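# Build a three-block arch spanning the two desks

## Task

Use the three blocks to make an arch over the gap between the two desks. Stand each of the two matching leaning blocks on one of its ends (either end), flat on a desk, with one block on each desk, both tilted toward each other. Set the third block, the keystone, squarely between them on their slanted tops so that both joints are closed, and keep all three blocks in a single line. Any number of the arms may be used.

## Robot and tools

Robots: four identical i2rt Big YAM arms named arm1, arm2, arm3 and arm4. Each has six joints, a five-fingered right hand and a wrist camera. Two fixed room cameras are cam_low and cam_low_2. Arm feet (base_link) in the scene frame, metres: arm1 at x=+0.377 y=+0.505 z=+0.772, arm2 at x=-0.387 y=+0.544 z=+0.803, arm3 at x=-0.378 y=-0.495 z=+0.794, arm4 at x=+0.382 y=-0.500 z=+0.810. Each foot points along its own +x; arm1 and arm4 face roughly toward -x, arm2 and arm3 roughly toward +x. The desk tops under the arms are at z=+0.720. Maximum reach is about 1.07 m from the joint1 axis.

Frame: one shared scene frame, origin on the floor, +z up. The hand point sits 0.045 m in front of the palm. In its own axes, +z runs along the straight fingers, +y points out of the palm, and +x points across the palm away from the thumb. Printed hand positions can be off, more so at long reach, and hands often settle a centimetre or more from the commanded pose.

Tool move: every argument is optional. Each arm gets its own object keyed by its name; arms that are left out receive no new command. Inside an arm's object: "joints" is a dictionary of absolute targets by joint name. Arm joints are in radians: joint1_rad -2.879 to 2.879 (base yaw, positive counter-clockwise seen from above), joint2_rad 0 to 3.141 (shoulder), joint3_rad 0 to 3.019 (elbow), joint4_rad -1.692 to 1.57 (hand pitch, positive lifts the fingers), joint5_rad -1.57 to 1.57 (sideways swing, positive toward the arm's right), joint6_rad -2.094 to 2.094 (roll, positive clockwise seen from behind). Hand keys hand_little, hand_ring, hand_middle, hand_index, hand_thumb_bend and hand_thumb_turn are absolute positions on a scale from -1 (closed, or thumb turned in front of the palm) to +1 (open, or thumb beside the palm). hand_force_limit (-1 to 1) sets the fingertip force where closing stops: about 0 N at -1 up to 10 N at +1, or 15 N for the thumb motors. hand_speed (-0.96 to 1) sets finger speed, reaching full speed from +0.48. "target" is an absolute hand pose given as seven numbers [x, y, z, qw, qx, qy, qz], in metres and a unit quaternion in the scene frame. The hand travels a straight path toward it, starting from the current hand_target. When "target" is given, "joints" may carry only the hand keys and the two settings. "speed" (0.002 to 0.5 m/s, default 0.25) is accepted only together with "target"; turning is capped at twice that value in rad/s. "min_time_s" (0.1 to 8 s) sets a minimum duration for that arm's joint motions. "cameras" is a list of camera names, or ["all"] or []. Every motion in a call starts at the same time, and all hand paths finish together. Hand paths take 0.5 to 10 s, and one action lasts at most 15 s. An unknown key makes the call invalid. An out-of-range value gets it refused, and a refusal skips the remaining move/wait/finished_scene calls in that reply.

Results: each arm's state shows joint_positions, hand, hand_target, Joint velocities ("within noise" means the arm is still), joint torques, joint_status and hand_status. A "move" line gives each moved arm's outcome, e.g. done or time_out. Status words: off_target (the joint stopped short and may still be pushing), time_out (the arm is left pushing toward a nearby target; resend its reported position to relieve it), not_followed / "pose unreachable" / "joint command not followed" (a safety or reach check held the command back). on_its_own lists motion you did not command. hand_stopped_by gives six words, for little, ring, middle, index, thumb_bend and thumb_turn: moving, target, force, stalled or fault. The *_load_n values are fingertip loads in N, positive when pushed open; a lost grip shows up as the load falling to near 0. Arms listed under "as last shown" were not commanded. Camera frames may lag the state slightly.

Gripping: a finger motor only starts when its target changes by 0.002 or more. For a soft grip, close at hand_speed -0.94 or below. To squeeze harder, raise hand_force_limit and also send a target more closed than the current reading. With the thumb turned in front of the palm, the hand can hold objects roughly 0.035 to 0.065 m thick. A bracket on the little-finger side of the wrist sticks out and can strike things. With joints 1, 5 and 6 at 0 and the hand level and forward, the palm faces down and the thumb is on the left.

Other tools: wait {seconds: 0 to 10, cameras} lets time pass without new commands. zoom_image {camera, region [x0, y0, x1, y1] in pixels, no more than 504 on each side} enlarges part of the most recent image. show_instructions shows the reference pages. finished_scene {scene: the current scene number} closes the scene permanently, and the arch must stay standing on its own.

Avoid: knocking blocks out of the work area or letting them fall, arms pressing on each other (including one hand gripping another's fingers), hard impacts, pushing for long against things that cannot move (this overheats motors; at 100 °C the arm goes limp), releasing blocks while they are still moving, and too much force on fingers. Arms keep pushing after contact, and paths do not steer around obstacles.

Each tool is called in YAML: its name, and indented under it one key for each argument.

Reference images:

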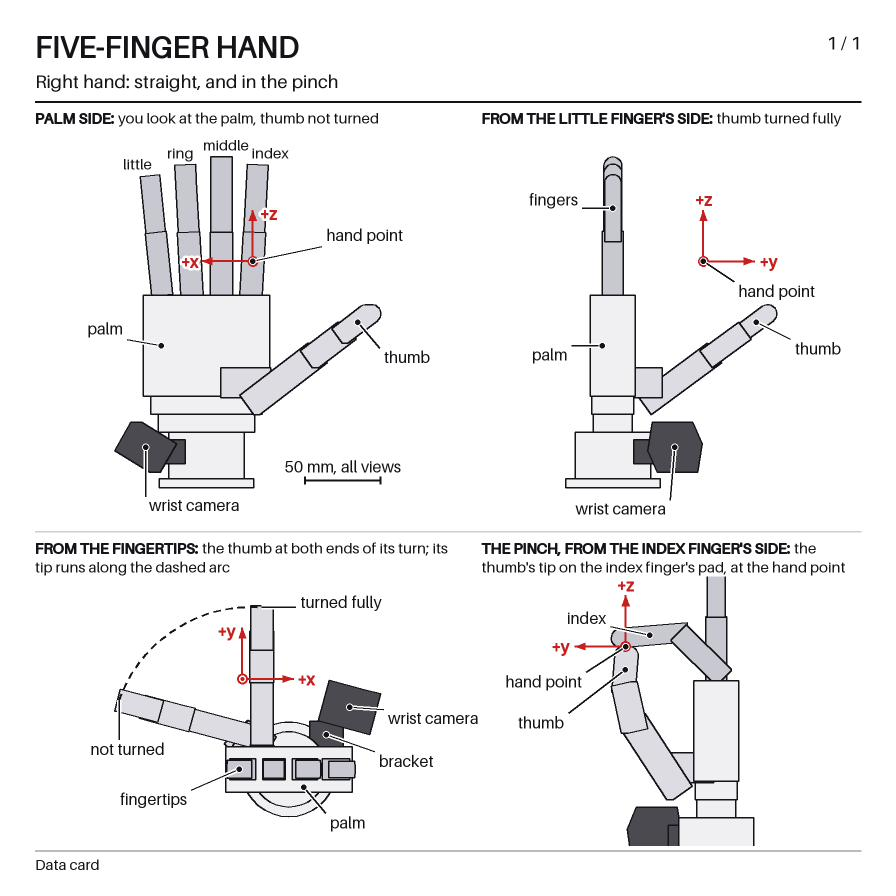

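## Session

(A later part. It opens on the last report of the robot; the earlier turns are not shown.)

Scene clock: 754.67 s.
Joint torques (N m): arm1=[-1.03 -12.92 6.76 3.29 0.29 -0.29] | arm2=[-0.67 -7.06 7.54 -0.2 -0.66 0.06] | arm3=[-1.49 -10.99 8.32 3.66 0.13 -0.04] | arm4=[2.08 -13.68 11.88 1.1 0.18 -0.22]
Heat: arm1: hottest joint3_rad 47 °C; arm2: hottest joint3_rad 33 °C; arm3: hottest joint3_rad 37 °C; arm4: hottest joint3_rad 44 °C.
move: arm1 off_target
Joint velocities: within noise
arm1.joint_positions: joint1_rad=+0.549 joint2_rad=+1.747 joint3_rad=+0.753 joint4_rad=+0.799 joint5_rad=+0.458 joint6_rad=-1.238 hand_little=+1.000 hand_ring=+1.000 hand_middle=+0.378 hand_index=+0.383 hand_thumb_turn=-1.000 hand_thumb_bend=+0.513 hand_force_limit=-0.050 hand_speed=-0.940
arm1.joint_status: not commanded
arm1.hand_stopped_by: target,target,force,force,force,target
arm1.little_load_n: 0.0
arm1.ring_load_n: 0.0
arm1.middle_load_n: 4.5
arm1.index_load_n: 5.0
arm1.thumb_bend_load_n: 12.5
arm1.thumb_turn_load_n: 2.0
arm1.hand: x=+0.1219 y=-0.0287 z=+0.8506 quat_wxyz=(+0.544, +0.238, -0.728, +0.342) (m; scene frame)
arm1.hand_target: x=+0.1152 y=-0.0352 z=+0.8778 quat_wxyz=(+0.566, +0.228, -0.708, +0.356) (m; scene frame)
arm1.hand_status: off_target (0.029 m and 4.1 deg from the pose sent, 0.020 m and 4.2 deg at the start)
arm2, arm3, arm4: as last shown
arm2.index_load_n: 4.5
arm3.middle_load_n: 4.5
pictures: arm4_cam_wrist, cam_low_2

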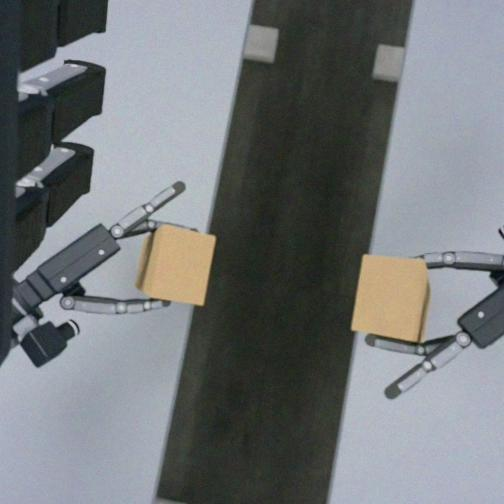

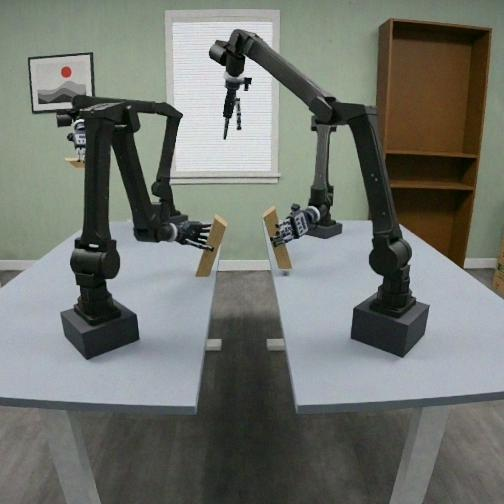

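move:
  arm1: {"target": [0.115, -0.040, 0.860, 0.5663, 0.2279, -0.7073, 0.3569], "speed": 0.05}
  cameras: ["arm4_cam_wrist", "cam_low_2"]

zoom_image:
  camera: "arm4_cam_wrist"
  region: [110, 170, 470, 370]

zoom_image:
  camera: "cam_low_2"
  region: [170, 170, 330, 290]

Scene clock: 774.13 s.
Joint torques (N m): arm1=[-1.03 -13.16 6.69 3.34 0.37 -0.31] | arm2=[-0.62 -7.06 7.64 -0.18 -0.64 0.05] | arm3=[-1.44 -10.93 8.29 3.63 0.14 -0.03] | arm4=[1.67 -13.68 11.78 1.06 0.22 -0.2]
Heat: arm1: hottest joint3_rad 44 °C; arm2: hottest joint3_rad 33 °C; arm3: hottest joint3_rad 37 °C; arm4: hottest joint3_rad 44 °C.
move: arm1 off_target
Joint velocities: within noise
arm1.joint_positions: joint1_rad=+0.549 joint2_rad=+1.801 joint3_rad=+0.753 joint4_rad=+0.849 joint5_rad=+0.458 joint6_rad=-1.238 hand_little=+1.000 hand_ring=+1.000 hand_middle=+0.378 hand_index=+0.383 hand_thumb_turn=-1.000 hand_thumb_bend=+0.513 hand_force_limit=-0.050 hand_speed=-0.940
arm1.joint_status: not commanded
arm1.hand_stopped_by: target,target,force,force,force,target
arm1.little_load_n: 0.0
arm1.ring_load_n: 0.0
arm1.middle_load_n: 4.5
arm1.index_load_n: 4.5
arm1.thumb_bend_load_n: 12.5
arm1.thumb_turn_load_n: 2.0
arm1.hand: x=+0.1215 y=-0.0299 z=+0.8312 quat_wxyz=(+0.543, +0.239, -0.729, +0.340) (m; scene frame)
arm1.hand_target: x=+0.1152 y=-0.0389 z=+0.8599 quat_wxyz=(+0.566, +0.227, -0.708, +0.356) (m; scene frame)
arm1.hand_status: off_target (0.031 m and 4.3 deg from the pose sent, 0.016 m and 4.1 deg at the start)
arm2, arm3, arm4: as last shown
pictures: arm4_cam_wrist, cam_low_2

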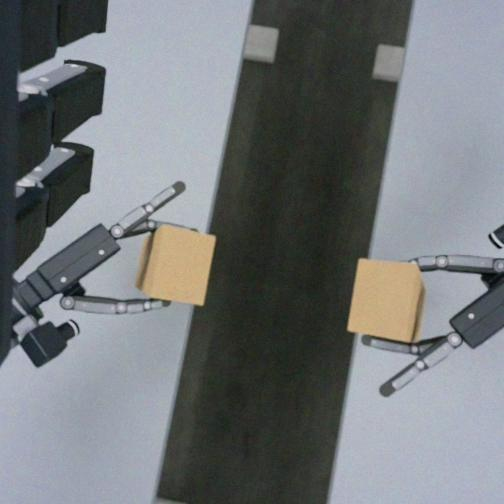

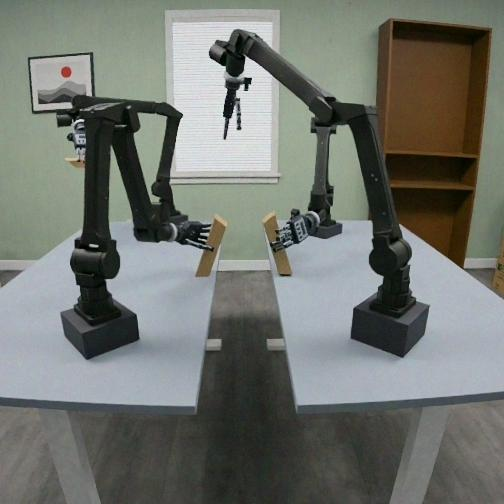

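Scaled by 1.400 from the camera's 504x504 image, which has a finer 720x720 frame.

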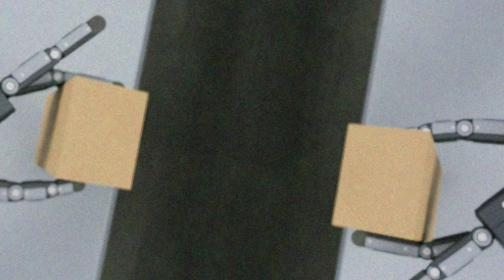

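Scaled by 3.150 from the camera's 504x504 image, which has a finer 720x720 frame.

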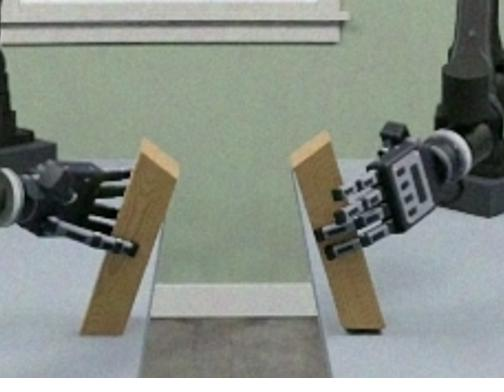

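move:
  arm1: {"target": [0.117, -0.041, 0.848, 0.5663, 0.2279, -0.7073, 0.3569], "speed": 0.04}
  cameras: ["arm4_cam_wrist", "cam_low_2"]

zoom_image:
  camera: "arm4_cam_wrist"
  region: [110, 170, 470, 370]

zoom_image:
  camera: "cam_low_2"
  region: [170, 170, 330, 290]

Scene clock: 792.80 s.
Joint torques (N m): arm1=[-0.44 -12.69 6.56 3.21 0.32 -0.27] | arm2=[-0.56 -7.36 7.56 -0.18 -0.65 0.06] | arm3=[-1.38 -10.93 8.34 3.67 0.13 -0.03] | arm4=[2.14 -13.68 11.93 1.1 0.22 -0.23]
Heat: arm1: hottest joint3_rad 43 °C; arm2: hottest joint3_rad 33 °C; arm3: hottest joint3_rad 36 °C; arm4: hottest joint3_rad 44 °C.
move: arm1 off_target
Joint velocities: within noise
arm1.joint_positions: joint1_rad=+0.549 joint2_rad=+1.826 joint3_rad=+0.753 joint4_rad=+0.885 joint5_rad=+0.463 joint6_rad=-1.239 hand_little=+1.000 hand_ring=+1.000 hand_middle=+0.378 hand_index=+0.383 hand_thumb_turn=-1.000 hand_thumb_bend=+0.513 hand_force_limit=-0.050 hand_speed=-0.940
arm1.joint_status: not commanded
arm1.hand_stopped_by: target,target,force,force,force,target
arm1.little_load_n: 0.5
arm1.ring_load_n: 0.0
arm1.middle_load_n: 5.0
arm1.index_load_n: 4.0
arm1.thumb_bend_load_n: 12.5
arm1.thumb_turn_load_n: 1.0
arm1.hand: x=+0.1205 y=-0.0304 z=+0.8248 quat_wxyz=(+0.547, +0.235, -0.727, +0.342) (m; scene frame)
arm1.hand_target: x=+0.1172 y=-0.0402 z=+0.8481 quat_wxyz=(+0.566, +0.228, -0.708, +0.357) (m; scene frame)
arm1.hand_status: off_target (0.026 m and 3.7 deg from the pose sent, 0.021 m and 4.3 deg at the start)
arm2, arm4: as last shown
arm3.joint_positions: joint1_rad=+0.541 joint2_rad=+1.768 joint3_rad=+0.561 joint4_rad=+0.977 joint5_rad=+0.376 joint6_rad=-1.174 hand_little=+1.000 hand_ring=+1.000 hand_middle=+0.383 hand_index=+0.383 hand_thumb_turn=-1.000 hand_thumb_bend=+0.524 hand_force_limit=-0.100 hand_speed=-0.940
arm3.joint_status: not commanded
arm3.hand_stopped_by: target,target,force,force,force,target
arm3.little_load_n: 0.0
arm3.ring_load_n: -0.5
arm3.middle_load_n: 4.0
arm3.index_load_n: 1.0
arm3.thumb_bend_load_n: 7.5
arm3.thumb_turn_load_n: 2.0
arm3.hand: x=-0.1276 y=-0.0269 z=+0.8219 quat_wxyz=(-0.358, +0.743, +0.230, +0.517) (m; scene frame)
arm3.hand_target: x=-0.1166 y=-0.0094 z=+0.8435 quat_wxyz=(-0.373, +0.724, +0.220, +0.537) (m; scene frame)
arm3.hand_status: not commanded
pictures: arm4_cam_wrist, cam_low_2

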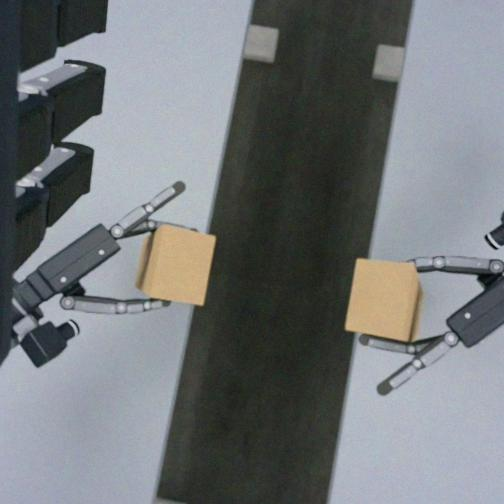

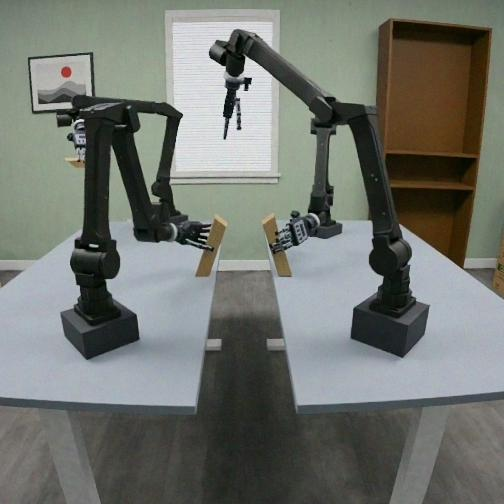

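Scaled by 1.400 from the camera's 504x504 image, which has a finer 720x720 frame.

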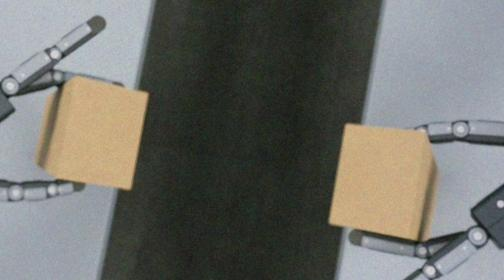

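Scaled by 3.150 from the camera's 504x504 image, which has a finer 720x720 frame.

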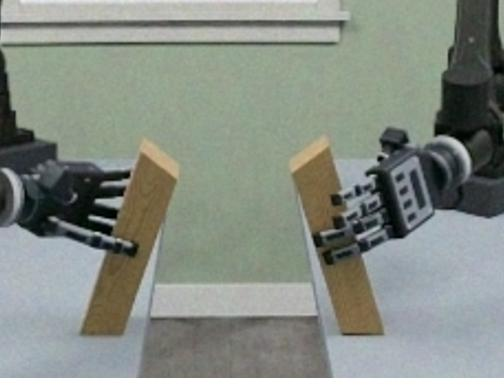

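zoom_image:
  camera: "cam_low_2"
  region: [190, 200, 310, 285]

zoom_image:
  camera: "arm4_cam_wrist"
  region: [120, 210, 440, 350]

Scaled by 4.200 from the camera's 504x504 image, which has a finer 720x720 frame.

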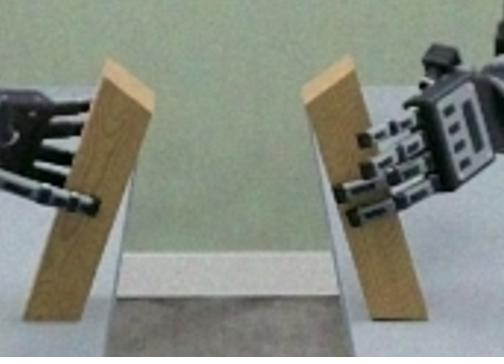

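Scaled by 1.575 from the camera's 504x504 image, which has a finer 720x720 frame.

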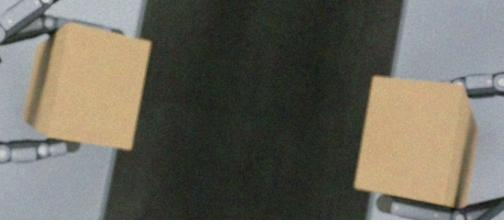

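move:
  arm1: {"target": [0.117, -0.041, 0.834, 0.5663, 0.2279, -0.7073, 0.3569], "speed": 0.04}
  cameras: ["arm4_cam_wrist", "cam_low_2"]

zoom_image:
  camera: "arm4_cam_wrist"
  region: [120, 210, 440, 350]

zoom_image:
  camera: "cam_low_2"
  region: [190, 200, 310, 285]

Scene clock: 809.20 s.
Joint torques (N m): arm1=[-0.5 -11.58 6.37 2.86 0.17 -0.18] | arm2=[-0.5 -7.06 7.53 -0.2 -0.65 0.06] | arm3=[-1.38 -11.05 8.31 3.64 0.13 -0.03] | arm4=[2.14 -13.57 11.78 1.16 0.21 -0.22]
Heat: arm1: hottest joint3_rad 42 °C; arm2: hottest joint3_rad 33 °C; arm3: hottest joint3_rad 36 °C; arm4: hottest joint3_rad 45 °C.
move: arm1 off_target
Joint velocities: within noise
arm1.joint_positions: joint1_rad=+0.549 joint2_rad=+1.852 joint3_rad=+0.753 joint4_rad=+0.936 joint5_rad=+0.467 joint6_rad=-1.250 hand_little=+1.000 hand_ring=+1.000 hand_middle=+0.378 hand_index=+0.382 hand_thumb_turn=-1.000 hand_thumb_bend=+0.513 hand_force_limit=-0.050 hand_speed=-0.940
arm1.joint_status: not commanded
arm1.hand_stopped_by: target,target,force,force,force,target
arm1.little_load_n: -0.5
arm1.ring_load_n: 0.0
arm1.middle_load_n: 7.5
arm1.index_load_n: 1.5
arm1.thumb_bend_load_n: 12.0
arm1.thumb_turn_load_n: 0.0
arm1.hand: x=+0.1191 y=-0.0320 z=+0.8219 quat_wxyz=(+0.554, +0.232, -0.720, +0.346) (m; scene frame)
arm1.hand_target: x=+0.1172 y=-0.0405 z=+0.8341 quat_wxyz=(+0.566, +0.228, -0.708, +0.357) (m; scene frame)
arm1.hand_status: off_target (0.015 m and 2.4 deg from the pose sent, 0.014 m and 3.7 deg at the start)
arm2, arm3, arm4: as last shown
arm3.ring_load_n: 0.0
arm3.index_load_n: 1.5
arm3.thumb_bend_load_n: 7.0
pictures: arm4_cam_wrist, cam_low_2

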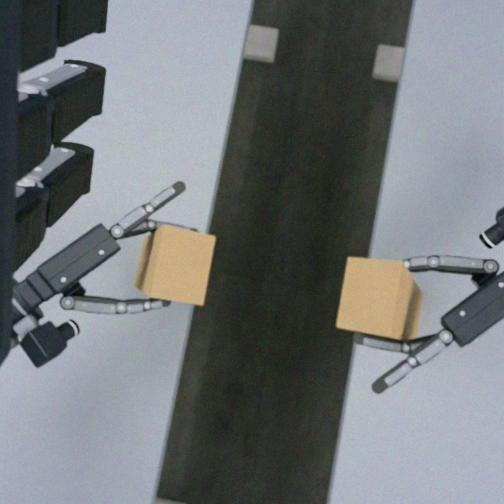

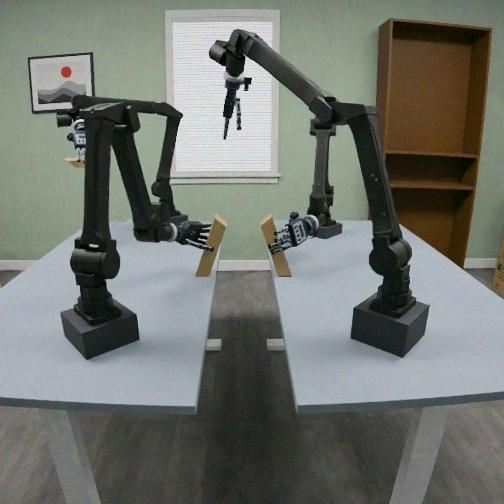

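Scaled by 1.575 from the camera's 504x504 image, which has a finer 720x720 frame.

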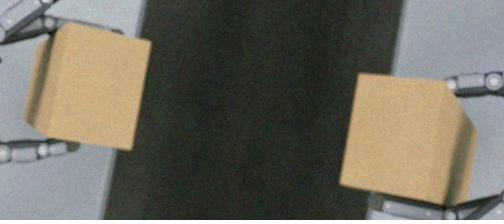

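Scaled by 4.200 from the camera's 504x504 image, which has a finer 720x720 frame.

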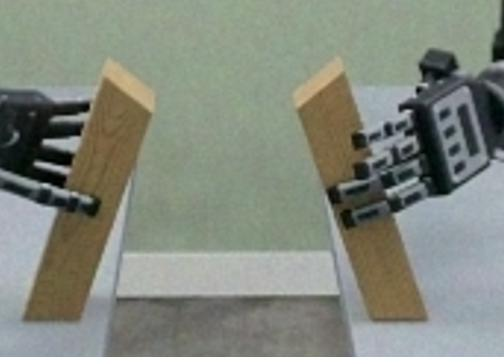

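move:
  cameras: ["arm1_cam_wrist", "arm2_cam_wrist", "arm3_cam_wrist", "cam_low"]

Scene clock: 850.03 s.
Joint torques (N m): arm1=[-0.38 -11.87 6.31 2.93 0.17 -0.17] | arm2=[-0.67 -7.18 7.57 -0.25 -0.65 0.07] | arm3=[-1.55 -10.87 8.27 3.64 0.14 -0.04] | arm4=[2.08 -13.68 11.92 1.17 0.23 -0.22]
Heat: arm1: hottest joint3_rad 40 °C; arm2: hottest joint3_rad 33 °C; arm3: hottest joint3_rad 36 °C; arm4: hottest joint3_rad 45 °C.
Joint velocities: within noise
arm1.joint_positions: joint1_rad=+0.549 joint2_rad=+1.852 joint3_rad=+0.753 joint4_rad=+0.936 joint5_rad=+0.467 joint6_rad=-1.250 hand_little=+1.000 hand_ring=+1.000 hand_middle=+0.378 hand_index=+0.382 hand_thumb_turn=-1.000 hand_thumb_bend=+0.513 hand_force_limit=-0.050 hand_speed=-0.940
arm1.joint_status: not commanded
arm1.hand_stopped_by: target,target,force,force,force,target
arm1.little_load_n: 0.0
arm1.ring_load_n: 0.0
arm1.middle_load_n: 7.5
arm1.index_load_n: 2.0
arm1.thumb_bend_load_n: 12.0
arm1.thumb_turn_load_n: 0.5
arm1.hand: x=+0.1191 y=-0.0320 z=+0.8219 quat_wxyz=(+0.554, +0.232, -0.720, +0.346) (m; scene frame)
arm1.hand_target: x=+0.1172 y=-0.0405 z=+0.8341 quat_wxyz=(+0.566, +0.228, -0.708, +0.357) (m; scene frame)
arm1.hand_status: off_target (0.015 m and 2.4 deg from the pose sent, 0.014 m and 3.7 deg at the start)
arm2.joint_positions: joint1_rad=-1.873 joint2_rad=+1.340 joint3_rad=+1.464 joint4_rad=-1.687 joint5_rad=-0.815 joint6_rad=-1.693 hand_little=+1.000 hand_ring=+1.000 hand_middle=+0.417 hand_index=+0.394 hand_thumb_turn=-1.000 hand_thumb_bend=+0.508 hand_force_limit=-0.100 hand_speed=-0.940
arm2.joint_status: not commanded
arm2.hand_stopped_by: target,target,force,force,force,target
arm2.little_load_n: 0.0
arm2.ring_load_n: 0.0
arm2.middle_load_n: 0.0
arm2.index_load_n: 4.5
arm2.thumb_bend_load_n: 9.5
arm2.thumb_turn_load_n: -1.5
arm2.hand: x=-0.6609 y=+0.2959 z=+1.1145 quat_wxyz=(-0.066, +0.273, -0.874, +0.396) (m; scene frame)
arm2.hand_target: x=-0.6597 y=+0.2993 z=+1.1193 quat_wxyz=(-0.060, +0.276, -0.873, +0.398) (m; scene frame)
arm2.hand_status: not commanded
arm3.joint_positions: joint1_rad=+0.541 joint2_rad=+1.768 joint3_rad=+0.561 joint4_rad=+0.977 joint5_rad=+0.376 joint6_rad=-1.174 hand_little=+1.000 hand_ring=+1.000 hand_middle=+0.383 hand_index=+0.383 hand_thumb_turn=-1.000 hand_thumb_bend=+0.524 hand_force_limit=-0.100 hand_speed=-0.940
arm3.joint_status: not commanded
arm3.hand_stopped_by: target,target,force,force,force,target
arm3.little_load_n: 0.0
arm3.ring_load_n: 0.0
arm3.middle_load_n: 4.0
arm3.index_load_n: 1.5
arm3.thumb_bend_load_n: 7.0
arm3.thumb_turn_load_n: 2.0
arm3.hand: x=-0.1276 y=-0.0269 z=+0.8219 quat_wxyz=(-0.358, +0.743, +0.230, +0.517) (m; scene frame)
arm3.hand_target: x=-0.1166 y=-0.0094 z=+0.8435 quat_wxyz=(-0.373, +0.724, +0.220, +0.537) (m; scene frame)
arm3.hand_status: not commanded
arm4.joint_positions: joint1_rad=+0.037 joint2_rad=+1.889 joint3_rad=+2.496 joint4_rad=-1.690 joint5_rad=+0.322 joint6_rad=-0.770 hand_little=+1.000 hand_ring=+1.000 hand_middle=+1.000 hand_index=+1.000 hand_thumb_turn=+1.000 hand_thumb_bend=+1.000 hand_force_limit=+0.000 hand_speed=-0.800
arm4.joint_status: not commanded
arm4.hand_stopped_by: target,target,target,target,target,target
arm4.little_load_n: 0.0
arm4.ring_load_n: 0.0
arm4.middle_load_n: 0.0
arm4.index_load_n: 0.0
arm4.thumb_bend_load_n: 0.0
arm4.thumb_turn_load_n: 0.0
arm4.hand: x=+0.0043 y=-0.0498 z=+1.2406 quat_wxyz=(-0.242, +0.693, +0.665, +0.143) (m; scene frame)
arm4.hand_target: x=+0.0005 y=-0.0503 z=+1.2492 quat_wxyz=(-0.250, +0.686, +0.669, +0.142) (m; scene frame)
arm4.hand_status: not commanded
pictures: arm1_cam_wrist, arm2_cam_wrist, arm3_cam_wrist, cam_low

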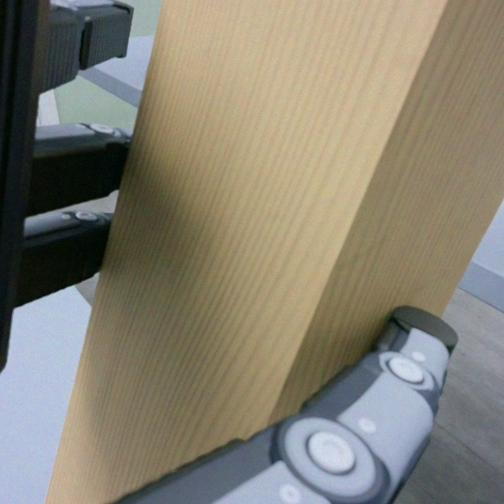

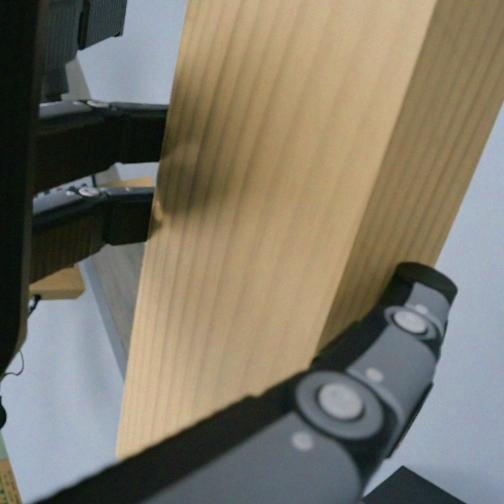

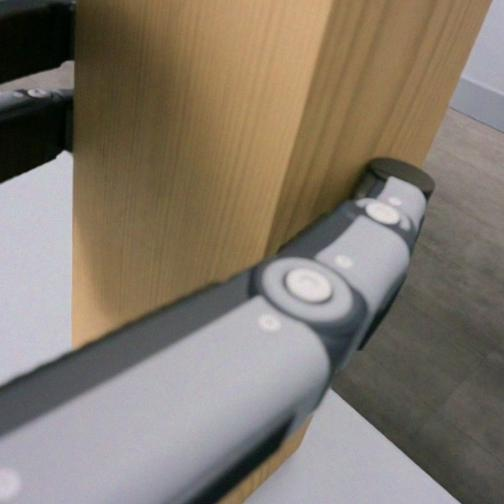

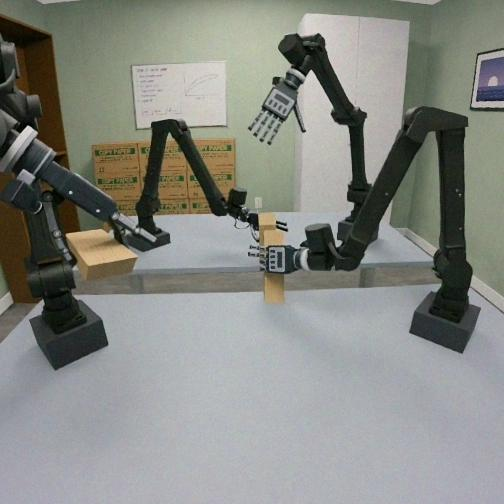

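move:
  arm4: {"target": [0.010, -0.215, 1.21, 0.3972, -0.6105, -0.6105, -0.3075], "speed": 0.12}
  arm2: {"target": [-0.45, 0.20, 1.12, -0.03, 0.14, -0.899, 0.413], "speed": 0.12}
  cameras: ["arm4_cam_wrist", "cam_low_2", "cam_low"]

Scene clock: 880.33 s.
Joint torques (N m): arm1=[-0.5 -11.46 6.3 2.86 0.17 -0.18] | arm2=[0.85 -3.72 8.49 1.69 -0.23 0.27] | arm3=[-1.44 -10.87 8.29 3.62 0.13 -0.04] | arm4=[1.9 -9.7 8.49 2.58 0.72 0.01]
Heat: arm1: hottest joint3_rad 39 °C; arm2: hottest joint3_rad 33 °C; arm3: hottest joint3_rad 36 °C; arm4: hottest joint3_rad 45 °C.
move: arm2 off_target; arm4 done
Joint velocities: within noise
arm1, arm3: as last shown
arm2.joint_positions: joint1_rad=-1.205 joint2_rad=+0.954 joint3_rad=+1.111 joint4_rad=-1.042 joint5_rad=-0.464 joint6_rad=-0.558 hand_little=+1.000 hand_ring=+1.000 hand_middle=+0.417 hand_index=+0.394 hand_thumb_turn=-1.000 hand_thumb_bend=+0.508 hand_force_limit=-0.100 hand_speed=-0.940
arm2.joint_status: not commanded
arm2.hand_stopped_by: target,target,force,force,force,target
arm2.little_load_n: 0.0
arm2.ring_load_n: 0.0
arm2.middle_load_n: 0.0
arm2.index_load_n: 5.0
arm2.thumb_bend_load_n: 9.5
arm2.thumb_turn_load_n: -1.0
arm2.hand: x=-0.4538 y=+0.2026 z=+1.1093 quat_wxyz=(-0.036, +0.139, -0.907, +0.396) (m; scene frame)
arm2.hand_target: x=-0.4499 y=+0.2003 z=+1.1200 quat_wxyz=(-0.030, +0.140, -0.899, +0.413) (m; scene frame)
arm2.hand_status: off_target (0.012 m and 2.3 deg from the pose sent, 0.232 m and 16.2 deg at the start)
arm3.middle_load_n: 4.5
arm3.index_load_n: 1.0
arm4.joint_positions: joint1_rad=+0.465 joint2_rad=+1.374 joint3_rad=+1.568 joint4_rad=-1.156 joint5_rad=+0.923 joint6_rad=-0.630 hand_little=+1.000 hand_ring=+1.000 hand_middle=+1.000 hand_index=+1.000 hand_thumb_turn=+1.000 hand_thumb_bend=+1.000 hand_force_limit=+0.000 hand_speed=-0.800
arm4.joint_status: not commanded
arm4.hand_stopped_by: target,target,target,target,target,target
arm4.little_load_n: 0.0
arm4.ring_load_n: 0.0
arm4.middle_load_n: -0.5
arm4.index_load_n: 0.0
arm4.thumb_bend_load_n: 0.0
arm4.thumb_turn_load_n: 0.0
arm4.hand: x=+0.0113 y=-0.2119 z=+1.2089 quat_wxyz=(-0.387, +0.608, +0.618, +0.315) (m; scene frame)
arm4.hand_target: x=+0.0101 y=-0.2149 z=+1.2102 quat_wxyz=(-0.398, +0.611, +0.611, +0.308) (m; scene frame)
arm4.hand_status: done (0.004 m and 1.7 deg from the pose sent, 0.168 m and 28.4 deg at the start)
pictures: arm4_cam_wrist, cam_low, cam_low_2

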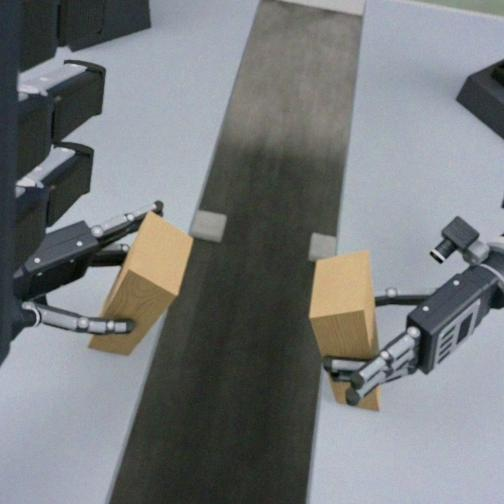

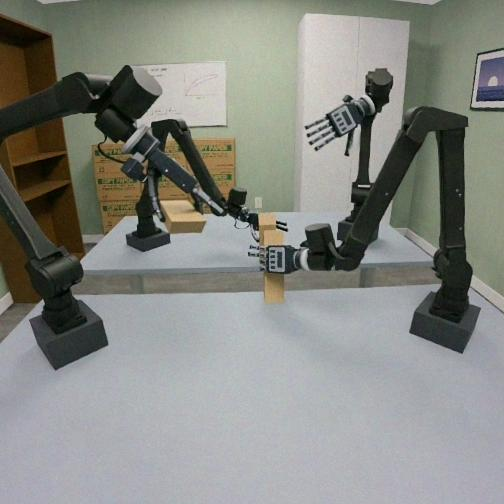

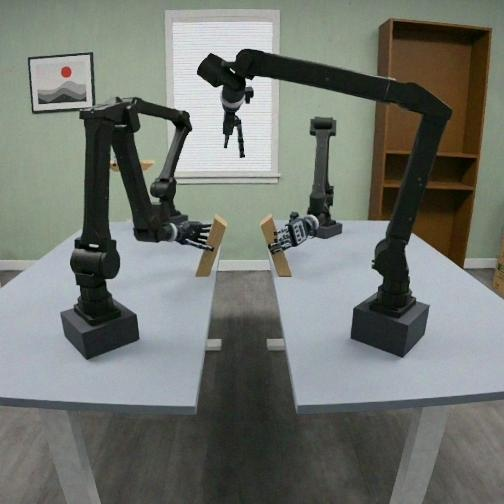

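move:
  arm2: {"target": [-0.03, 0.07, 1.10, 0.0, 0.0, -0.906, 0.4226], "speed": 0.12}
  cameras: ["arm4_cam_wrist", "cam_low_2", "cam_low"]

Scene clock: 893.03 s.
Joint torques (N m): arm1=[-0.62 -11.69 6.32 2.91 0.16 -0.18] | arm2=[0.15 -8.7 13.23 0.75 0.65 0.29] | arm3=[-1.61 -10.99 8.34 3.71 0.14 -0.04] | arm4=[2.32 -9.93 8.61 2.58 0.71 0.02]
Heat: arm1: hottest joint3_rad 39 °C; arm2: hottest joint3_rad 33 °C; arm3: hottest joint3_rad 36 °C; arm4: hottest joint3_rad 43 °C.
move: arm2 off_target
Joint velocities: within noise
arm1, arm3, arm4: as last shown
arm1.middle_load_n: 7.0
arm2.joint_positions: joint1_rad=-0.063 joint2_rad=+1.489 joint3_rad=+1.436 joint4_rad=-0.864 joint5_rad=+0.521 joint6_rad=+0.507 hand_little=+1.000 hand_ring=+1.000 hand_middle=+0.417 hand_index=+0.394 hand_thumb_turn=-1.000 hand_thumb_bend=+0.508 hand_force_limit=-0.100 hand_speed=-0.940
arm2.joint_status: not commanded
arm2.hand_stopped_by: target,target,force,force,force,target
arm2.little_load_n: 0.0
arm2.ring_load_n: 0.0
arm2.middle_load_n: 0.0
arm2.index_load_n: 5.0
arm2.thumb_bend_load_n: 9.5
arm2.thumb_turn_load_n: -1.0
arm2.hand: x=-0.0455 y=+0.0826 z=+1.0650 quat_wxyz=(+0.020, +0.014, -0.916, +0.400) (m; scene frame)
arm2.hand_target: x=-0.0314 y=+0.0719 z=+1.1002 quat_wxyz=(-0.001, +0.000, -0.906, +0.423) (m; scene frame)
arm2.hand_status: off_target (0.040 m and 4.0 deg from the pose sent, 0.444 m and 16.7 deg at the start)
arm3.middle_load_n: 4.0
arm4.middle_load_n: 0.0
arm4.hand_target: x=+0.0101 y=-0.2149 z=+1.2102 quat_wxyz=(-0.397, +0.611, +0.611, +0.308) (m; scene frame)
pictures: arm4_cam_wrist, cam_low, cam_low_2

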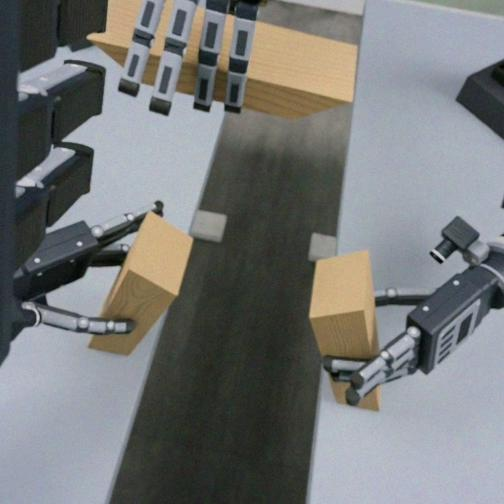

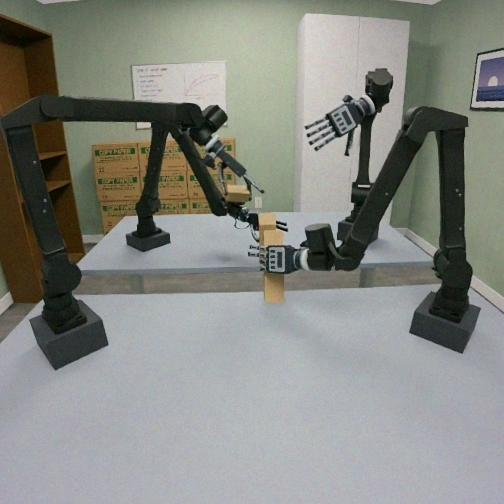

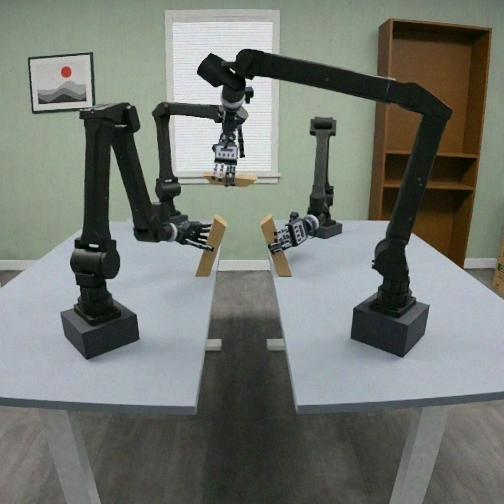

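zoom_image:
  camera: "arm4_cam_wrist"
  region: [80, 0, 400, 320]

zoom_image:
  camera: "cam_low_2"
  region: [180, 130, 320, 290]

Scaled by 1.575 from the camera's 504x504 image, which has a finer 720x720 frame.

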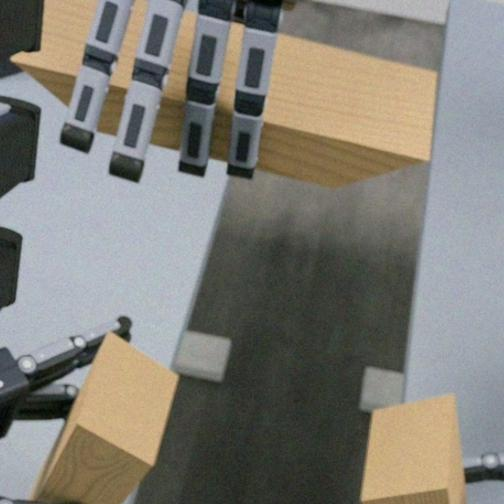

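Scaled by 3.150 from the camera's 504x504 image, which has a finer 720x720 frame.

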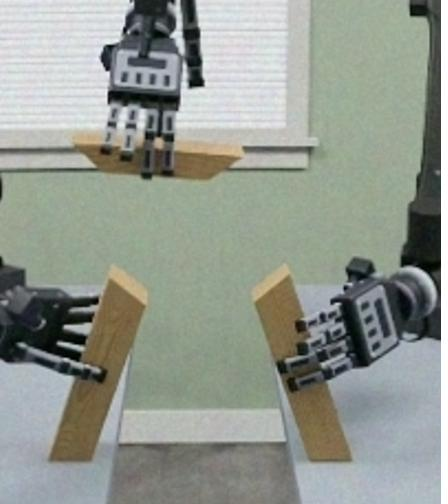

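zoom_image:
  camera: "cam_low_2"
  region: [190, 160, 270, 200]

Scaled by 6.300 from the camera's 504x504 image, which has a finer 720x720 frame.

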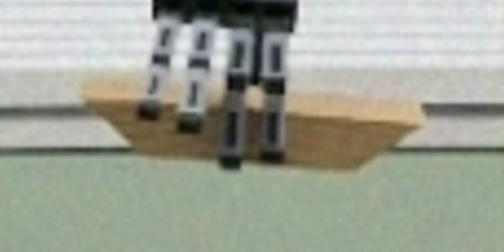

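zoom_image:
  camera: "cam_low"
  region: [210, 160, 310, 230]

Scaled by 5.040 from the camera's 504x504 image, which has a finer 720x720 frame.

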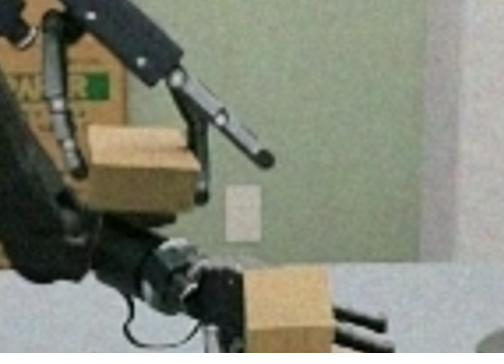

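move:
  arm2: {"target": [0.02, 0.015, 1.09, -0.0313, -0.0155, -0.8955, 0.4436], "speed": 0.1}
  cameras: ["arm4_cam_wrist", "cam_low_2", "cam_low"]

zoom_image:
  camera: "cam_low_2"
  region: [200, 205, 290, 250]

zoom_image:
  camera: "cam_low_2"
  region: [200, 160, 290, 205]

zoom_image:
  camera: "cam_low"
  region: [210, 170, 310, 240]

zoom_image:
  camera: "arm4_cam_wrist"
  region: [60, 60, 420, 380]

Scene clock: 941.73 s.
Joint torques (N m): arm1=[-0.44 -11.69 6.35 2.84 0.18 -0.18] | arm2=[0.21 -10.75 13.14 1.72 0.4 0.29] | arm3=[-1.49 -10.93 8.34 3.66 0.14 -0.03] | arm4=[1.85 -9.99 8.62 2.69 0.71 0.04]
Heat: arm1: hottest joint3_rad 39 °C; arm2: hottest joint3_rad 41 °C; arm3: hottest joint3_rad 36 °C; arm4: hottest joint3_rad 41 °C.
move: arm2 off_target
Joint velocities: within noise
arm1, arm3, arm4: as last shown
arm1.middle_load_n: 7.5
arm1.thumb_turn_load_n: 0.0
arm2.joint_positions: joint1_rad=-0.063 joint2_rad=+1.635 joint3_rad=+1.550 joint4_rad=-0.785 joint5_rad=+0.511 joint6_rad=+0.522 hand_little=+1.000 hand_ring=+1.000 hand_middle=+0.417 hand_index=+0.394 hand_thumb_turn=-1.000 hand_thumb_bend=+0.508 hand_force_limit=-0.100 hand_speed=-0.940
arm2.joint_status: not commanded
arm2.hand_stopped_by: target,target,force,force,force,target
arm2.little_load_n: 0.0
arm2.ring_load_n: 0.0
arm2.middle_load_n: -0.5
arm2.index_load_n: 5.0
arm2.thumb_bend_load_n: 9.5
arm2.thumb_turn_load_n: -1.0
arm2.hand: x=+0.0002 y=+0.0339 z=+1.0507 quat_wxyz=(-0.001, +0.002, -0.910, +0.414) (m; scene frame)
arm2.hand_target: x=+0.0178 y=+0.0179 z=+1.0906 quat_wxyz=(-0.032, -0.015, -0.896, +0.444) (m; scene frame)
arm2.hand_status: off_target (0.048 m and 5.6 deg from the pose sent, 0.097 m and 8.8 deg at the start)
arm3.middle_load_n: 4.5
pictures: arm4_cam_wrist, cam_low, cam_low_2

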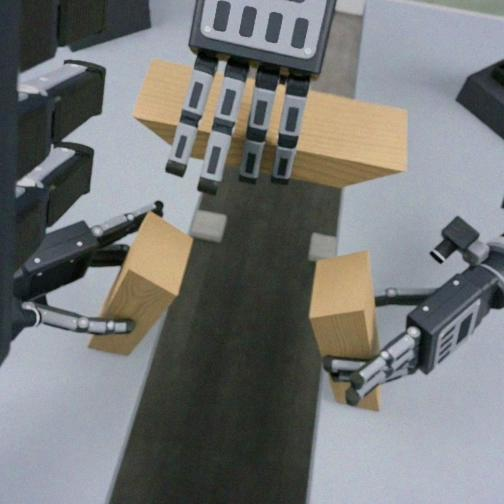

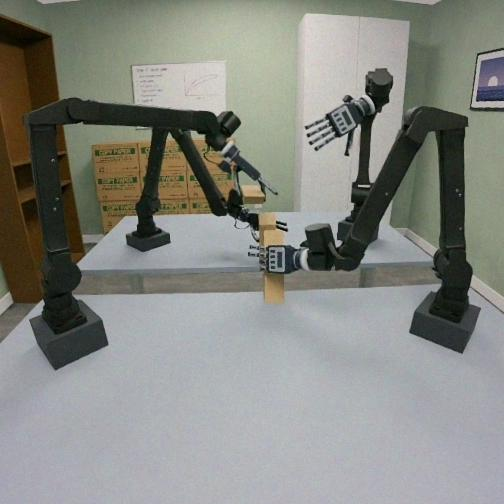

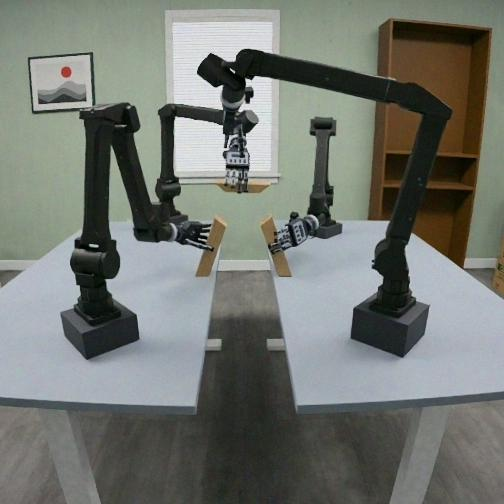

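Scaled by 5.600 from the camera's 504x504 image, which has a finer 720x720 frame.

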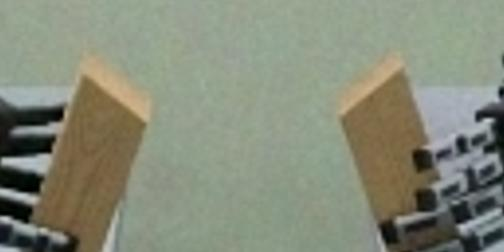

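Scaled by 5.600 from the camera's 504x504 image, which has a finer 720x720 frame.

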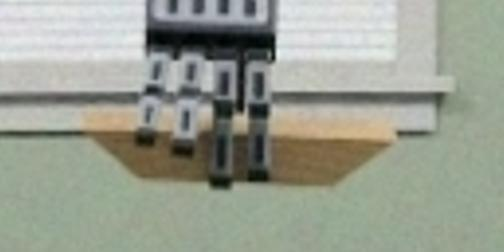

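Scaled by 5.040 from the camera's 504x504 image, which has a finer 720x720 frame.

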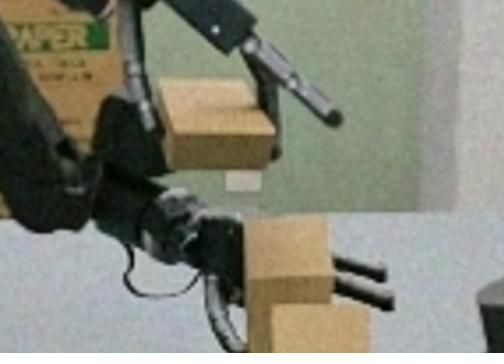

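Scaled by 1.400 from the camera's 504x504 image, which has a finer 720x720 frame.

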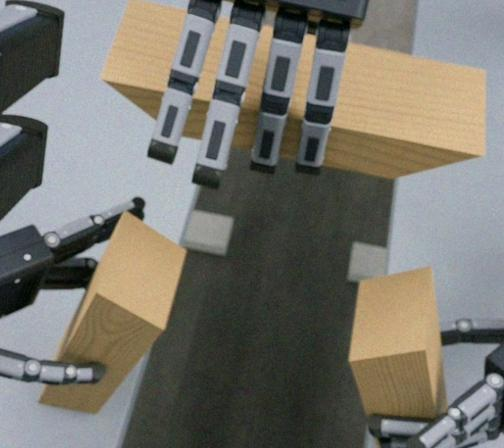

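move:
  arm2: {"target": [0.02, -0.045, 1.035, -0.0313, -0.0155, -0.8955, 0.4436], "speed": 0.08}
  cameras: ["arm4_cam_wrist", "cam_low_2", "cam_low"]

zoom_image:
  camera: "cam_low_2"
  region: [200, 180, 290, 240]

zoom_image:
  camera: "cam_low"
  region: [210, 170, 310, 240]

zoom_image:
  camera: "arm4_cam_wrist"
  region: [80, 120, 420, 400]

Scene clock: 1008.07 s.
Joint torques (N m): arm1=[-0.44 -11.75 6.32 2.96 0.15 -0.19] | arm2=[-1.2 -12.34 13 1.8 0.33 0.06] | arm3=[-1.49 -10.93 8.29 3.64 0.14 -0.03] | arm4=[2.61 -9.82 8.65 2.56 0.72 0.03]
Heat: arm1: hottest joint3_rad 38 °C; arm2: hottest joint3_rad 42 °C; arm3: hottest joint3_rad 36 °C; arm4: hottest joint3_rad 40 °C.
move: arm2 off_target
Joint velocities: within noise
arm1, arm3, arm4: as last shown
arm1.thumb_turn_load_n: 0.5
arm2.joint_positions: joint1_rad=-0.115 joint2_rad=+1.767 joint3_rad=+1.571 joint4_rad=-0.653 joint5_rad=+0.466 joint6_rad=+0.496 hand_little=+1.000 hand_ring=+1.000 hand_middle=+0.417 hand_index=+0.394 hand_thumb_turn=-1.000 hand_thumb_bend=+0.508 hand_force_limit=-0.100 hand_speed=-0.940
arm2.joint_status: not commanded
arm2.hand_stopped_by: target,target,force,force,force,target
arm2.little_load_n: 0.0
arm2.ring_load_n: 0.0
arm2.middle_load_n: 0.0
arm2.index_load_n: 5.0
arm2.thumb_bend_load_n: 9.5
arm2.thumb_turn_load_n: -1.5
arm2.hand: x=+0.0085 y=-0.0182 z=+0.9949 quat_wxyz=(-0.009, -0.004, -0.912, +0.411) (m; scene frame)
arm2.hand_target: x=+0.0178 y=-0.0419 z=+1.0357 quat_wxyz=(-0.031, -0.015, -0.895, +0.444) (m; scene frame)
arm2.hand_status: off_target (0.050 m and 5.1 deg from the pose sent, 0.083 m and 5.6 deg at the start)
arm3.index_load_n: 1.5
pictures: arm4_cam_wrist, cam_low, cam_low_2

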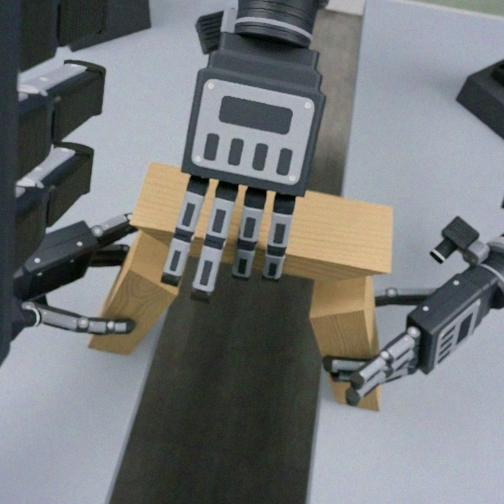

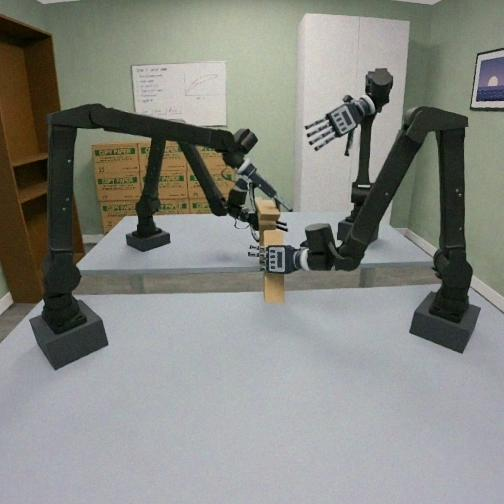

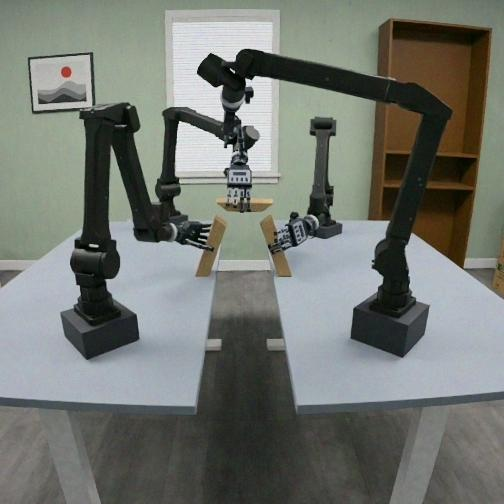

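Scaled by 5.600 from the camera's 504x504 image, which has a finer 720x720 frame.

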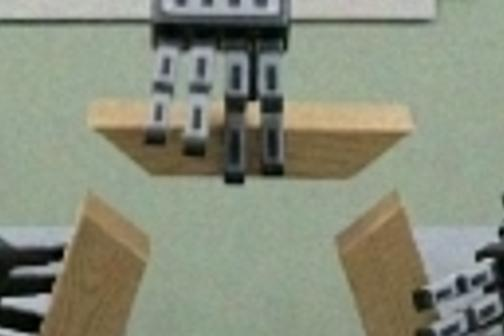

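Scaled by 5.040 from the camera's 504x504 image, which has a finer 720x720 frame.

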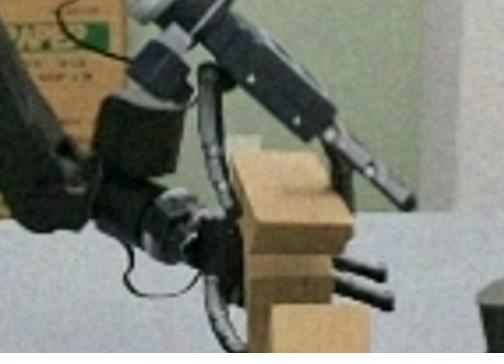

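Scaled by 1.482 from the camera's 504x504 image, which has a finer 720x720 frame.

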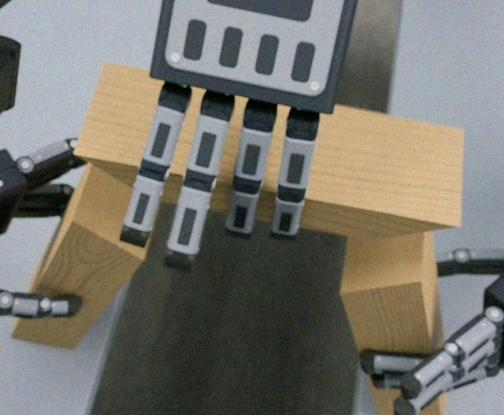

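zoom_image:
  camera: "arm4_cam_wrist"
  region: [280, 180, 430, 330]

zoom_image:
  camera: "arm4_cam_wrist"
  region: [90, 150, 240, 300]

Scaled by 3.360 from the camera's 504x504 image, which has a finer 720x720 frame.

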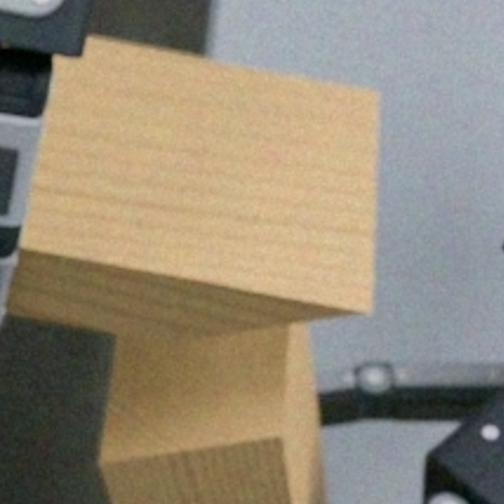

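Scaled by 3.360 from the camera's 504x504 image, which has a finer 720x720 frame.

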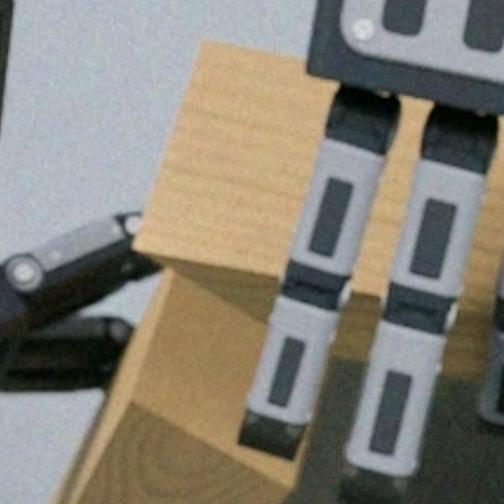

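zoom_image:
  camera: "arm4_cam_wrist"
  region: [90, 300, 340, 504]

zoom_image:
  camera: "arm4_cam_wrist"
  region: [250, 0, 450, 200]

Scaled by 2.016 from the camera's 504x504 image, which has a finer 720x720 frame.

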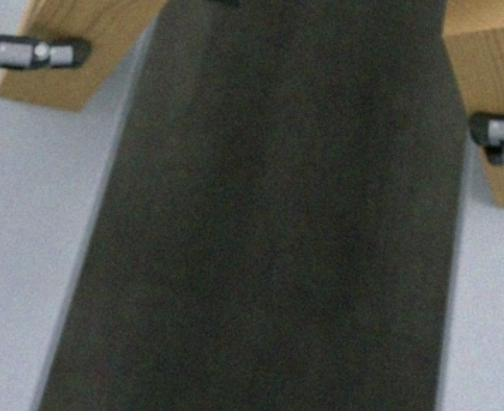

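Scaled by 2.520 from the camera's 504x504 image, which has a finer 720x720 frame.

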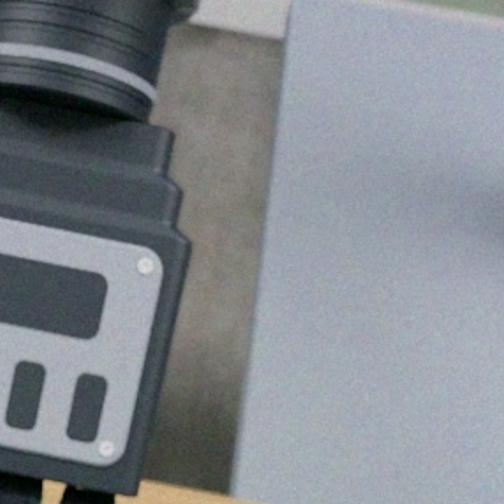

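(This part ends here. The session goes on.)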